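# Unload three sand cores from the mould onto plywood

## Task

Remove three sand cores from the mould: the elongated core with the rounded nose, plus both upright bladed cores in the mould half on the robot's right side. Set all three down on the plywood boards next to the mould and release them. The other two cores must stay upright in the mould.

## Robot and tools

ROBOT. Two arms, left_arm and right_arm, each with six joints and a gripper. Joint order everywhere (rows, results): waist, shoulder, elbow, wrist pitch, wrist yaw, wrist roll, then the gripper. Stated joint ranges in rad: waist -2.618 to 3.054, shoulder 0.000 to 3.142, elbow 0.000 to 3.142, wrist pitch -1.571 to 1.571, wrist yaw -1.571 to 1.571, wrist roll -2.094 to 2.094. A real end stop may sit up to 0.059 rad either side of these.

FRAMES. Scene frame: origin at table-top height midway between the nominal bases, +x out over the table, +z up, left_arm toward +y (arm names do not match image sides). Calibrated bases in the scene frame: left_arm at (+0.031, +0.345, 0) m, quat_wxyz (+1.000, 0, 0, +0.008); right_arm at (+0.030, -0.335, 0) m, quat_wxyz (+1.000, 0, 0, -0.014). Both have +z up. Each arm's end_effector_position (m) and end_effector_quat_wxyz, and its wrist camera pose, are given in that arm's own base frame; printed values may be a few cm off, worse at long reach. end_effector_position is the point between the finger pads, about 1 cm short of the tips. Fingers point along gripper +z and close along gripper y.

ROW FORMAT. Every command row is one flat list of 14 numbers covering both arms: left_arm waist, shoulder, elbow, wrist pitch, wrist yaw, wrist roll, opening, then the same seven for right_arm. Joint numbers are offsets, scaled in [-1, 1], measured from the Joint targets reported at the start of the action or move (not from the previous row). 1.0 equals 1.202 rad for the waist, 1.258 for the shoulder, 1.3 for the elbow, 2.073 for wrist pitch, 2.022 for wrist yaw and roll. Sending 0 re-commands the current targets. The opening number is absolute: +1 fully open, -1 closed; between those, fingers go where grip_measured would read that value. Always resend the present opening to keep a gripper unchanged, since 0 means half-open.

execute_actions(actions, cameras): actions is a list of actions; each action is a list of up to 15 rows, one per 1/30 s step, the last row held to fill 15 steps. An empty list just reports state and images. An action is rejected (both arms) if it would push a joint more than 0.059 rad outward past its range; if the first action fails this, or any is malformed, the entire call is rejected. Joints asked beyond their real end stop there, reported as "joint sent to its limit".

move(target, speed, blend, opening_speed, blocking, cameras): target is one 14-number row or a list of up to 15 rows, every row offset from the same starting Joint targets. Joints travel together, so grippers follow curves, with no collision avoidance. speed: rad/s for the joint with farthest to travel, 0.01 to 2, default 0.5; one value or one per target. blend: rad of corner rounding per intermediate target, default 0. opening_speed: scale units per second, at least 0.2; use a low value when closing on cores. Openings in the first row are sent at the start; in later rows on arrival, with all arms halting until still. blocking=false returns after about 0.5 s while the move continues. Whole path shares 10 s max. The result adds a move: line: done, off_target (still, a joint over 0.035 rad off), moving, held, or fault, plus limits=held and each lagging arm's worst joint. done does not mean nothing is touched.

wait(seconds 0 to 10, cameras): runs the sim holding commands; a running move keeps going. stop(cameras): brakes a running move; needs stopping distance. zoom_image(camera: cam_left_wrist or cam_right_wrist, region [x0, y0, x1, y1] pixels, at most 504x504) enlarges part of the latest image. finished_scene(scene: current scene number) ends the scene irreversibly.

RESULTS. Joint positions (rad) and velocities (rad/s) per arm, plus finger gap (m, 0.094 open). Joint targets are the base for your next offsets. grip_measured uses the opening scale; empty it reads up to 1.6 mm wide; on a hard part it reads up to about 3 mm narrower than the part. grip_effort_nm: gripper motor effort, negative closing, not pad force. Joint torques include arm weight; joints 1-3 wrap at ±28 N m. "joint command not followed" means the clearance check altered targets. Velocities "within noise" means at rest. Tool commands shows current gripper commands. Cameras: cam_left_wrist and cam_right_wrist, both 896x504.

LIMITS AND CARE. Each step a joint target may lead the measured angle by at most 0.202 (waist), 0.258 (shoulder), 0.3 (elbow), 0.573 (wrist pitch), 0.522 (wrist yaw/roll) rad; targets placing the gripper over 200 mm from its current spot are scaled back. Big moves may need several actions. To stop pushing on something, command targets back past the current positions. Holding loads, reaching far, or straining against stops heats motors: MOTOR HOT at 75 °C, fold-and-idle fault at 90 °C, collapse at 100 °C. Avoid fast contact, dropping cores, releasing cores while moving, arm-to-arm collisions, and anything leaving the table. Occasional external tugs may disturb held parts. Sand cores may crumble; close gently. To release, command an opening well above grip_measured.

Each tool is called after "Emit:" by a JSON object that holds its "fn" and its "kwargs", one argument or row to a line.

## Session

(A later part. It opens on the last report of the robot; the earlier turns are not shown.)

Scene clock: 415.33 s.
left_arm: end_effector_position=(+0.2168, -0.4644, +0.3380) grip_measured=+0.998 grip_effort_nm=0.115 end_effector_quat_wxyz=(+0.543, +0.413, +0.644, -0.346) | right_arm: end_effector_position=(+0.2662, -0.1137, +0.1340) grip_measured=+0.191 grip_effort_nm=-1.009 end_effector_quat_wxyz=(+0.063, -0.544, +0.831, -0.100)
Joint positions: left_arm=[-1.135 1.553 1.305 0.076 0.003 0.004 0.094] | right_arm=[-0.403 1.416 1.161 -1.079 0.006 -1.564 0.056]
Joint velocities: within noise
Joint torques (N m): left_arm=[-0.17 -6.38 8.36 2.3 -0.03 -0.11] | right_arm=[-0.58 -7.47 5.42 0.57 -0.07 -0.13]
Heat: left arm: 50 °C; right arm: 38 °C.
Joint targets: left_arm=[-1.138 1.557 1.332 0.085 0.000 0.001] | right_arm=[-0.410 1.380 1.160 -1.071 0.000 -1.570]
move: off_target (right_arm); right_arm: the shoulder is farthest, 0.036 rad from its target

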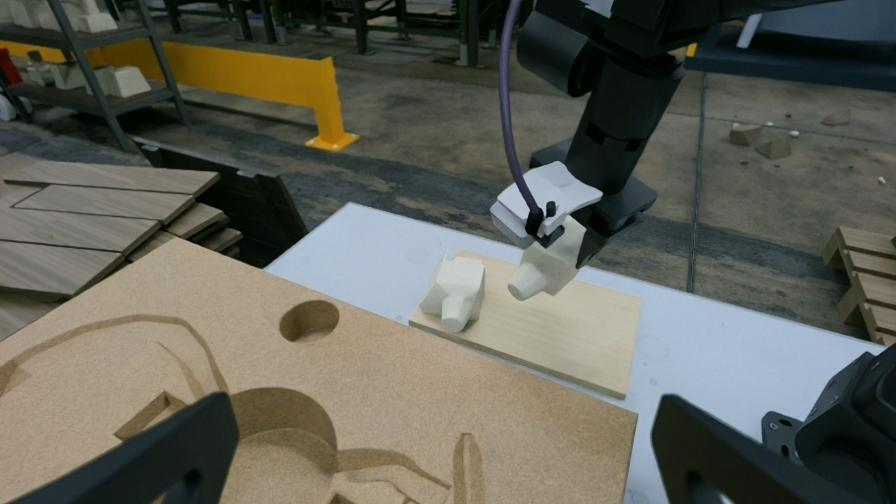

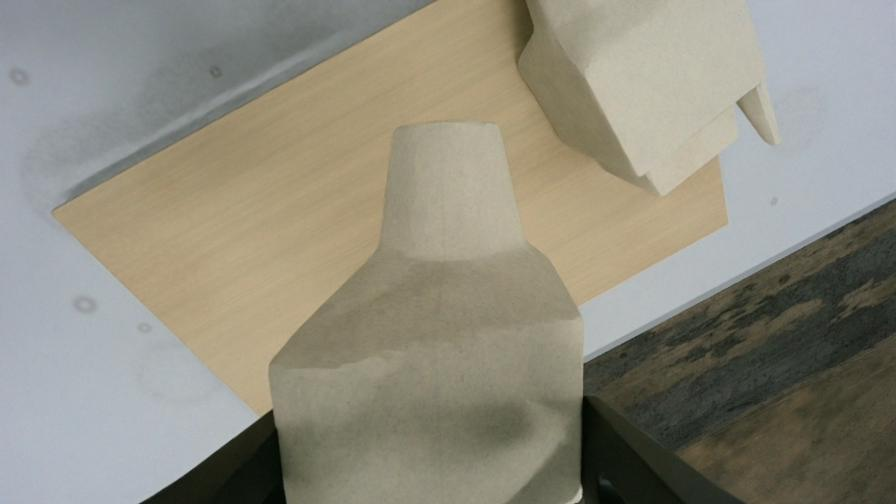

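Emit:
{"fn": "move", "kwargs": {
  "target": [0,0,0,0,0,0,1,-0.1156,0.0596,-0.0485,0.0024,-0.1088,0,-0.25],
  "speed": 0.25
}}

Emit:
{"fn": "zoom_image", "kwargs": {
  "camera": "cam_left_wrist",
  "region": [360, 200, 660, 420]
}}

Scene clock: 439.90 s.
left_arm: end_effector_position=(+0.2168, -0.4644, +0.3380) grip_measured=+0.998 grip_effort_nm=0.120 end_effector_quat_wxyz=(+0.543, +0.413, +0.644, -0.346) | right_arm: end_effector_position=(+0.2515, -0.1104, +0.1078) grip_measured=+0.191 grip_effort_nm=-1.004 end_effector_quat_wxyz=(+0.116, -0.491, +0.863, -0.009)
Joint positions: left_arm=[-1.135 1.553 1.305 0.076 0.003 0.004 0.094] | right_arm=[-0.543 1.457 1.097 -1.079 -0.194 -1.565 0.056]
Joint velocities: within noise
Joint torques (N m): left_arm=[-0.29 -6.45 8.36 2.31 -0.01 -0.11] | right_arm=[-0.55 -4.77 5.27 0.46 -0.37 -0.1]
Heat: left arm: 50 °C; right arm: 38 °C.
Joint targets: left_arm=[-1.138 1.557 1.332 0.085 0.000 0.001] | right_arm=[-0.549 1.455 1.097 -1.066 -0.220 -1.570]
move: done

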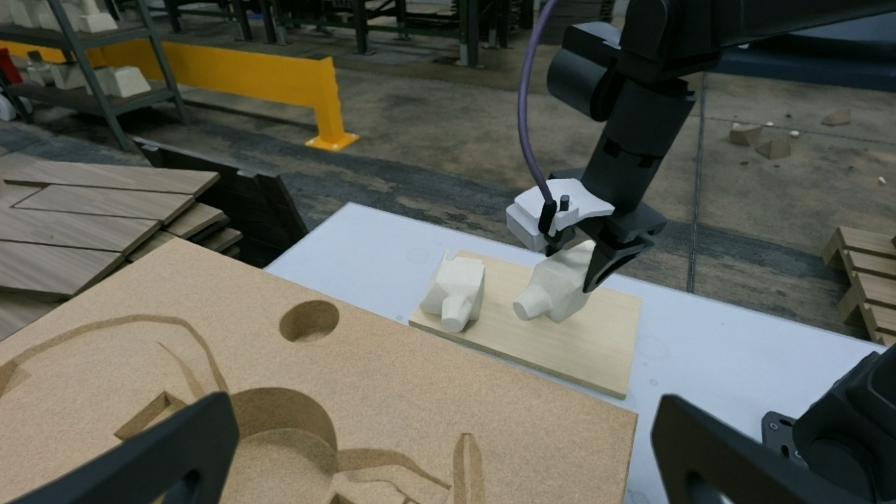

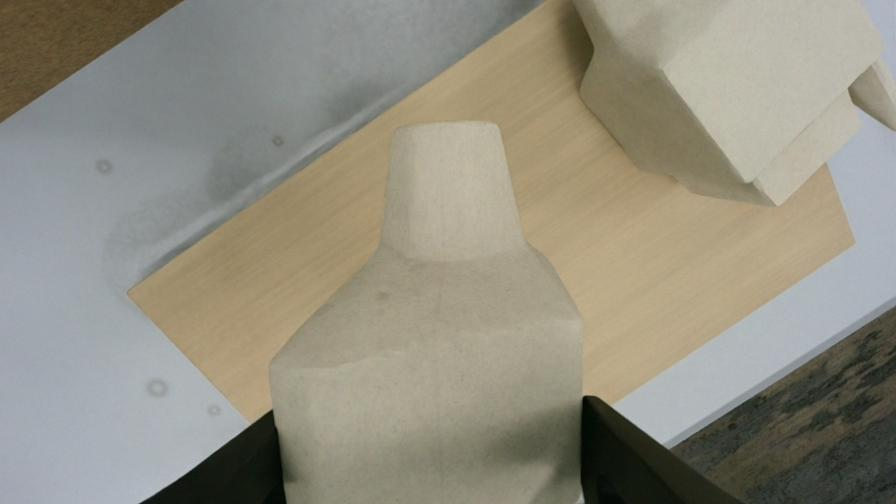

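Scaled by 1.680.

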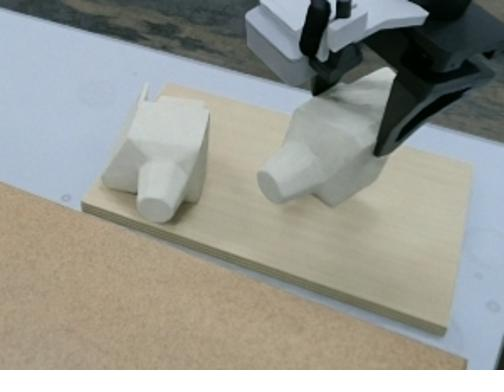

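Emit:
{"fn": "move", "kwargs": {
  "target": [0,0,0,0,0,0,1,0,0.016,-0.059,0.05,0,0,-0.25],
  "speed": 0.12
}}

Scene clock: 455.80 s.
left_arm: end_effector_position=(+0.2168, -0.4644, +0.3380) grip_measured=+0.998 grip_effort_nm=0.120 end_effector_quat_wxyz=(+0.543, +0.413, +0.644, -0.346) | right_arm: end_effector_position=(+0.2523, -0.1106, +0.0848) grip_measured=+0.191 grip_effort_nm=-1.004 end_effector_quat_wxyz=(+0.117, -0.491, +0.863, -0.008)
Joint positions: left_arm=[-1.135 1.553 1.305 0.076 0.003 0.004 0.094] | right_arm=[-0.543 1.476 1.021 -0.985 -0.195 -1.565 0.056]
Joint velocities: within noise
Joint torques (N m): left_arm=[-0.31 -6.42 8.31 2.3 -0.01 -0.11] | right_arm=[-0.57 -4.79 5.12 0.54 -0.35 -0.1]
Heat: left arm: 50 °C; right arm: 37 °C.
Joint targets: left_arm=[-1.138 1.557 1.332 0.085 0.000 0.001] | right_arm=[-0.549 1.475 1.020 -0.962 -0.220 -1.570]
move: done

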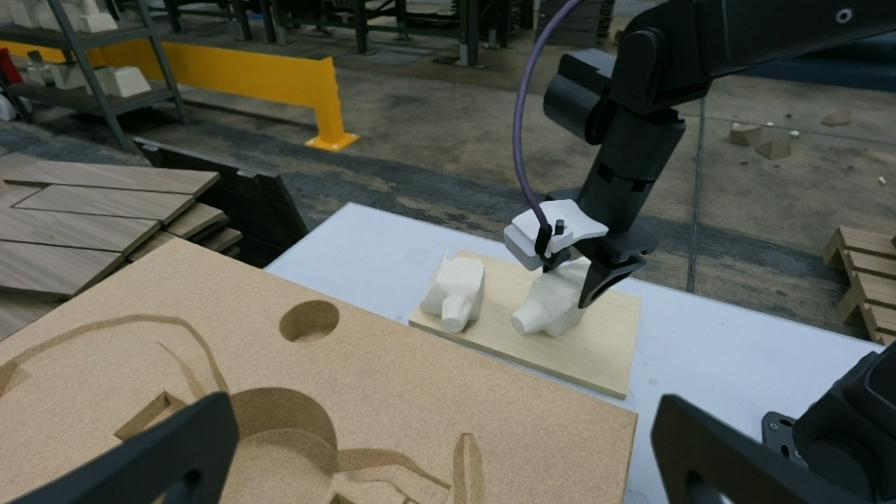

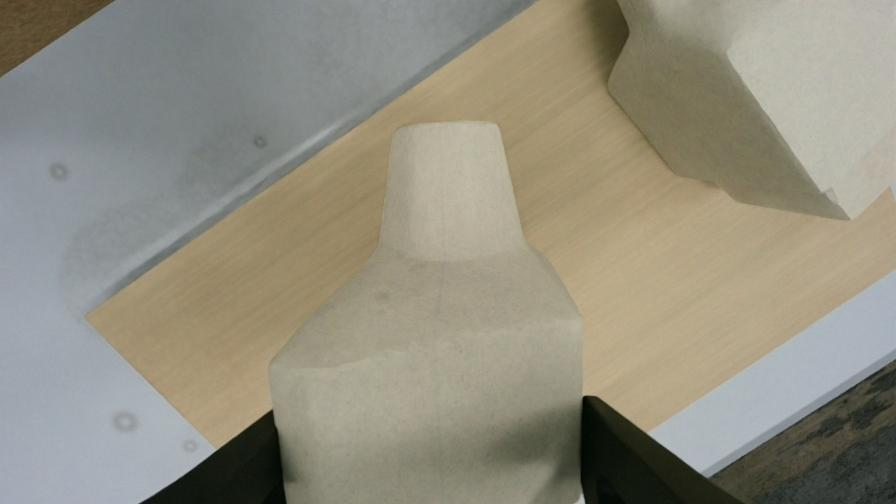

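Emit:
{"fn": "move", "kwargs": {
  "target": [0,0,0,0,0,0,1,0,0.006,-0.025,0.021,0,0,-0.25],
  "speed": 0.08
}}

Emit:
{"fn": "zoom_image", "kwargs": {
  "camera": "cam_left_wrist",
  "region": [380, 180, 660, 420]
}}

Scene clock: 460.60 s.
left_arm: end_effector_position=(+0.2168, -0.4644, +0.3380) grip_measured=+0.998 grip_effort_nm=0.129 end_effector_quat_wxyz=(+0.543, +0.413, +0.644, -0.346) | right_arm: end_effector_position=(+0.2530, -0.1104, +0.0774) grip_measured=+0.191 grip_effort_nm=-1.004 end_effector_quat_wxyz=(+0.119, -0.491, +0.863, -0.009)
Joint positions: left_arm=[-1.135 1.553 1.305 0.076 0.003 0.004 0.094] | right_arm=[-0.543 1.481 0.995 -0.95 -0.198 -1.565 0.056]
Joint velocities: within noise
Joint torques (N m): left_arm=[-0.16 -6.41 8.29 2.29 -0.01 -0.11] | right_arm=[-0.55 -4.6 4.66 0.63 -0.32 -0.11]
Heat: left arm: 50 °C; right arm: 37 °C.
Joint targets: left_arm=[-1.138 1.557 1.332 0.085 0.000 0.001] | right_arm=[-0.549 1.482 0.987 -0.919 -0.220 -1.570]
move: done

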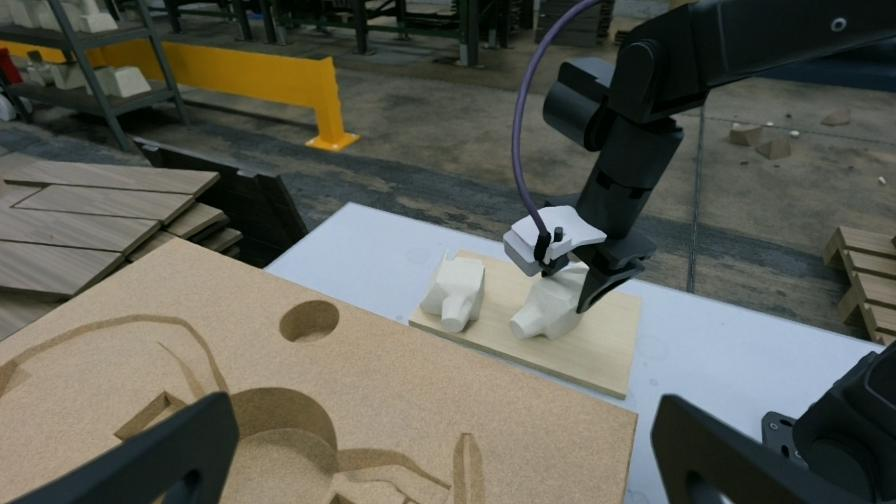

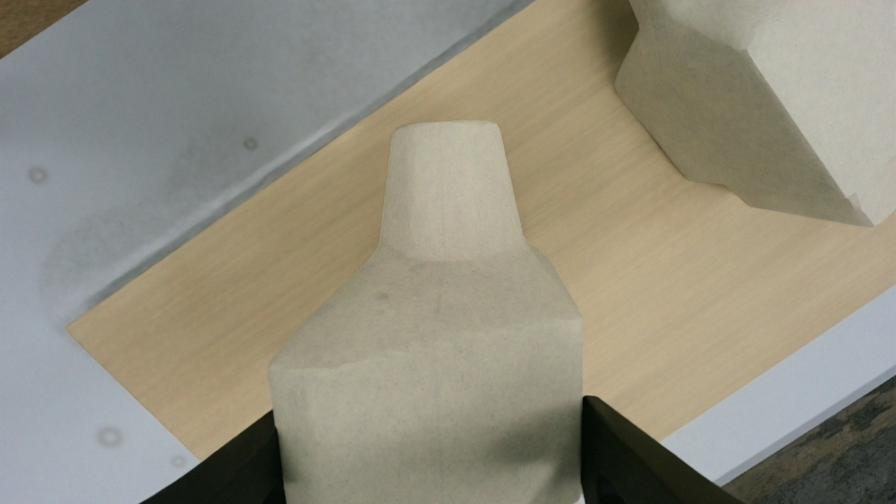

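Scaled by 1.800.

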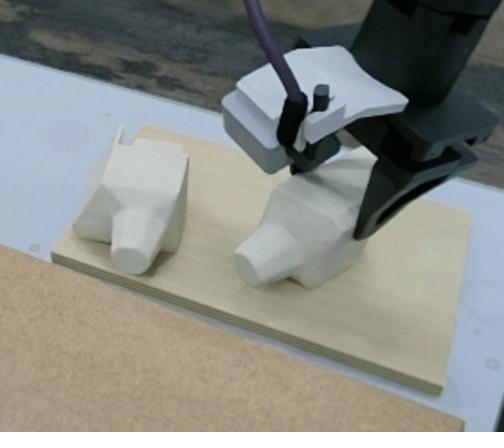

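Emit:
{"fn": "move", "kwargs": {
  "target": [0,0,0,0,0,0,1,0,0.003,-0.012,0.010,0,0,-0.25],
  "speed": 0.05,
  "cameras": []
}}

Scene clock: 462.60 s.
left_arm: end_effector_position=(+0.2168, -0.4644, +0.3380) grip_measured=+0.998 grip_effort_nm=0.120 end_effector_quat_wxyz=(+0.543, +0.413, +0.644, -0.346) | right_arm: end_effector_position=(+0.2529, -0.1102, +0.0767) grip_measured=+0.191 grip_effort_nm=-1.004 end_effector_quat_wxyz=(+0.119, -0.491, +0.863, -0.009)
Joint positions: left_arm=[-1.135 1.553 1.305 0.076 0.003 0.004 0.094] | right_arm=[-0.543 1.481 0.992 -0.947 -0.199 -1.565 0.056]
Joint velocities: within noise
Joint torques (N m): left_arm=[-0.14 -6.37 8.38 2.3 -0.01 -0.1] | right_arm=[-0.53 -4.31 3.75 0.8 -0.32 -0.11]
Heat: left arm: 50 °C; right arm: 37 °C.
Joint targets: left_arm=[-1.138 1.557 1.332 0.085 0.000 0.001] | right_arm=[-0.549 1.486 0.972 -0.898 -0.220 -1.570]
move: off_target (right_arm); right_arm: the wrist pitch is farthest, 0.049 rad from its target
No camera images: "cameras" was empty.

Emit:
{"fn": "move", "kwargs": {
  "target": [0,0,0,0,0,0,1,0,0,0,0,0,0,0.45],
  "opening_speed": 0.2
}}

Emit:
{"fn": "zoom_image", "kwargs": {
  "camera": "cam_left_wrist",
  "region": [380, 180, 660, 420]
}}

Scene clock: 470.70 s.
left_arm: end_effector_position=(+0.2168, -0.4644, +0.3380) grip_measured=+0.998 grip_effort_nm=0.115 end_effector_quat_wxyz=(+0.543, +0.413, +0.644, -0.346) | right_arm: end_effector_position=(+0.2587, -0.1131, +0.0759) grip_measured=+0.447 grip_effort_nm=0.178 end_effector_quat_wxyz=(+0.129, -0.491, +0.861, -0.021)
Joint positions: left_arm=[-1.135 1.553 1.305 0.076 0.003 0.004 0.094] | right_arm=[-0.545 1.481 0.983 -0.91 -0.205 -1.565 0.068]
Joint velocities: within noise
Joint torques (N m): left_arm=[-0.24 -6.38 8.27 2.29 -0.01 -0.09] | right_arm=[-0.38 -4.31 4.4 0.5 -0.26 -0.1]
Heat: left arm: 50 °C; right arm: 37 °C.
Joint targets: left_arm=[-1.138 1.557 1.332 0.085 0.000 0.001] | right_arm=[-0.549 1.486 0.972 -0.898 -0.220 -1.570]
move: done

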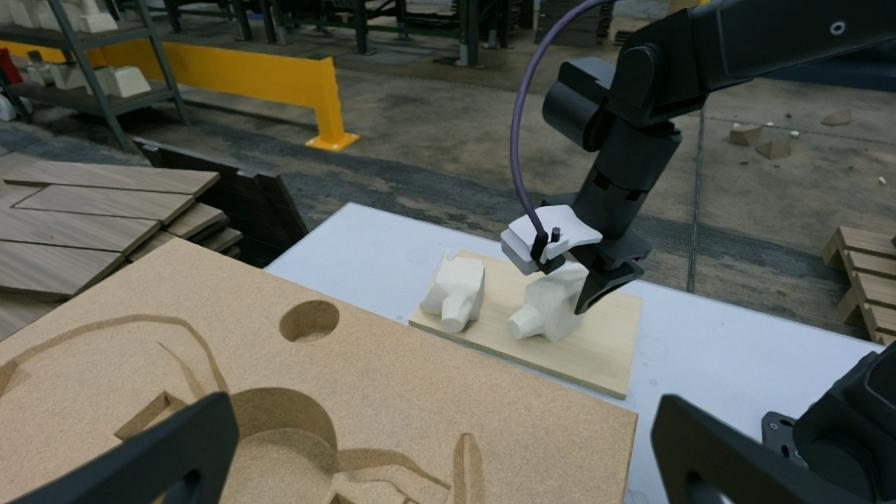

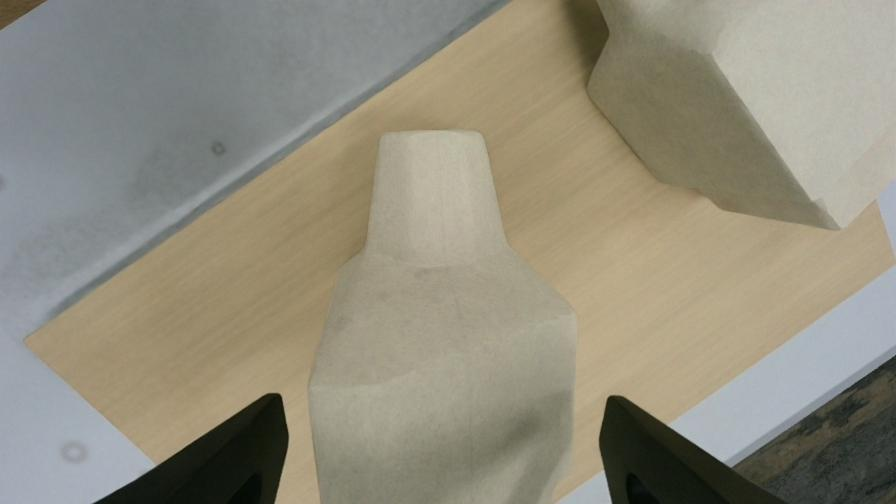

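Scaled by 1.800.

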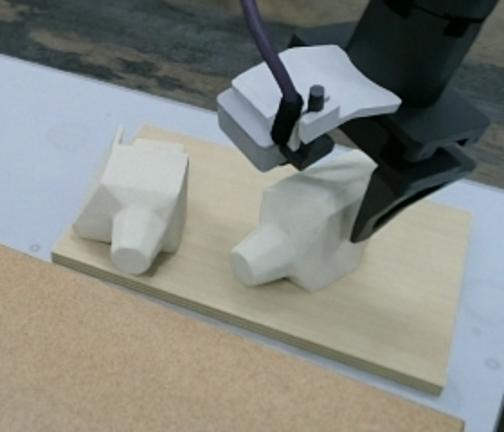

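Emit:
{"fn": "move", "kwargs": {
  "target": [
    [0,0,0,0,0,0,1,0,-0.025,0.096,-0.081,0,0,0.45],
    [0,0,0,0,0,0,1,0,-0.11,0.2,-0.18,0,0,0.45]
  ],
  "speed": 0.3,
  "blend": 0.03
}}

Emit:
{"fn": "zoom_image", "kwargs": {
  "camera": "cam_left_wrist",
  "region": [380, 180, 660, 420]
}}

Scene clock: 475.77 s.
left_arm: end_effector_position=(+0.2168, -0.4644, +0.3380) grip_measured=+0.998 grip_effort_nm=0.120 end_effector_quat_wxyz=(+0.543, +0.413, +0.644, -0.346) | right_arm: end_effector_position=(+0.2383, -0.1006, +0.1561) grip_measured=+0.447 grip_effort_nm=0.178 end_effector_quat_wxyz=(+0.128, -0.491, +0.861, -0.019)
Joint positions: left_arm=[-1.135 1.553 1.305 0.076 0.003 0.004 0.094] | right_arm=[-0.545 1.363 1.206 -1.253 -0.206 -1.565 0.068]
Joint velocities: within noise
Joint torques (N m): left_arm=[-0.2 -6.45 8.36 2.3 -0.02 -0.11] | right_arm=[-0.36 -5.15 7.39 0.24 -0.24 -0.11]
Heat: left arm: 50 °C; right arm: 37 °C.
Joint targets: left_arm=[-1.138 1.557 1.332 0.085 0.000 0.001] | right_arm=[-0.549 1.348 1.232 -1.271 -0.220 -1.570]
move: done

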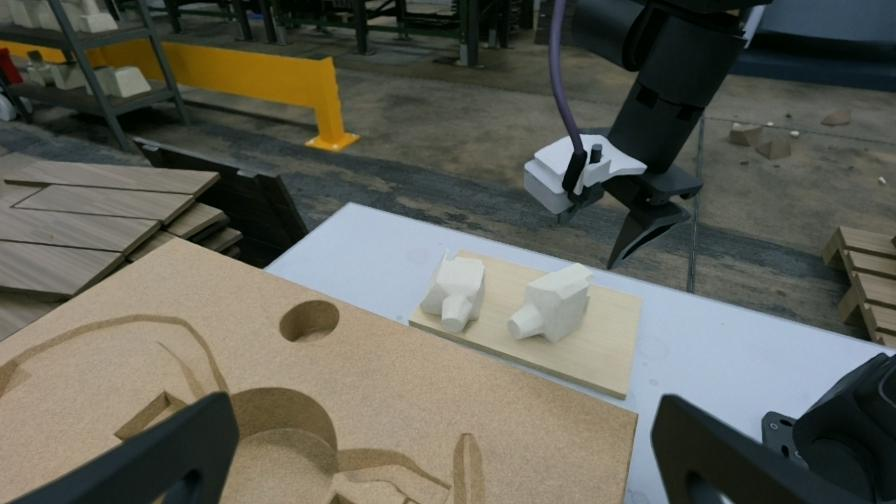

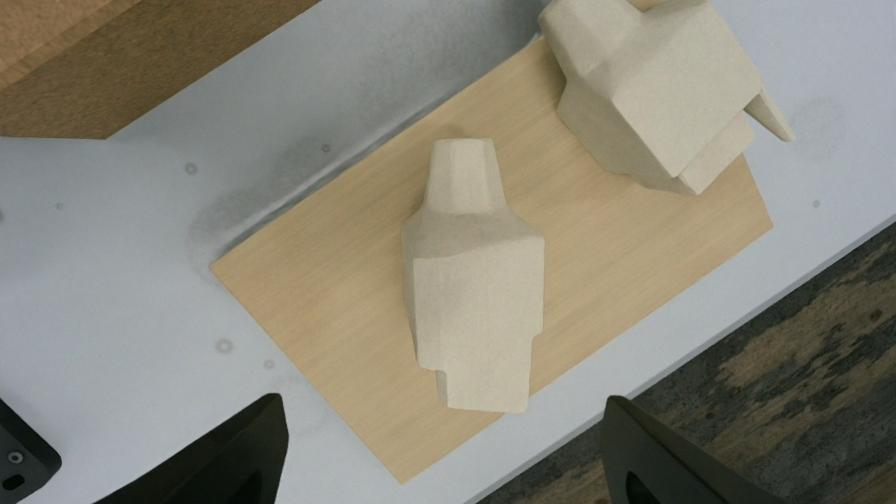

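Scaled by 1.800.

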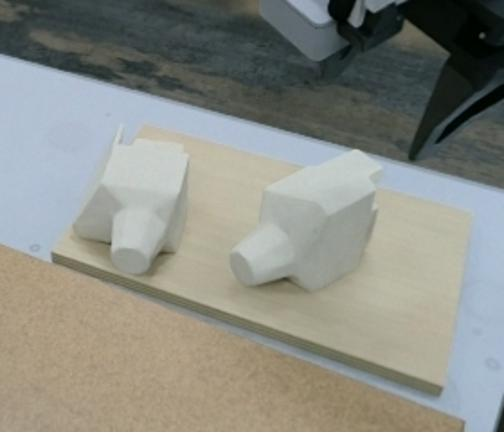

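Emit:
{"fn": "zoom_image", "kwargs": {
  "camera": "cam_right_wrist",
  "region": [360, 80, 620, 460]
}}

Emit:
{"fn": "zoom_image", "kwargs": {
  "camera": "cam_left_wrist",
  "region": [490, 240, 630, 360]
}}

Scaled by 1.326.

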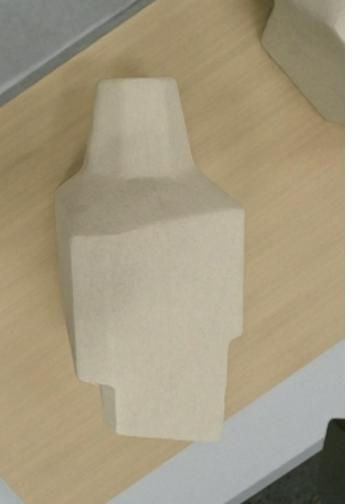

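Scaled by 3.600.

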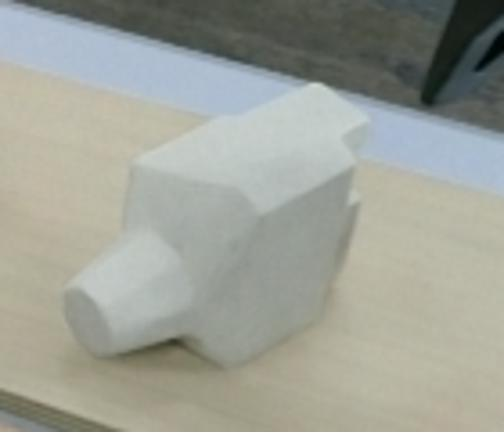

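Emit:
{"fn": "finished_scene", "kwargs": {
  "scene": 2
}}

The scene is finished: the task was done.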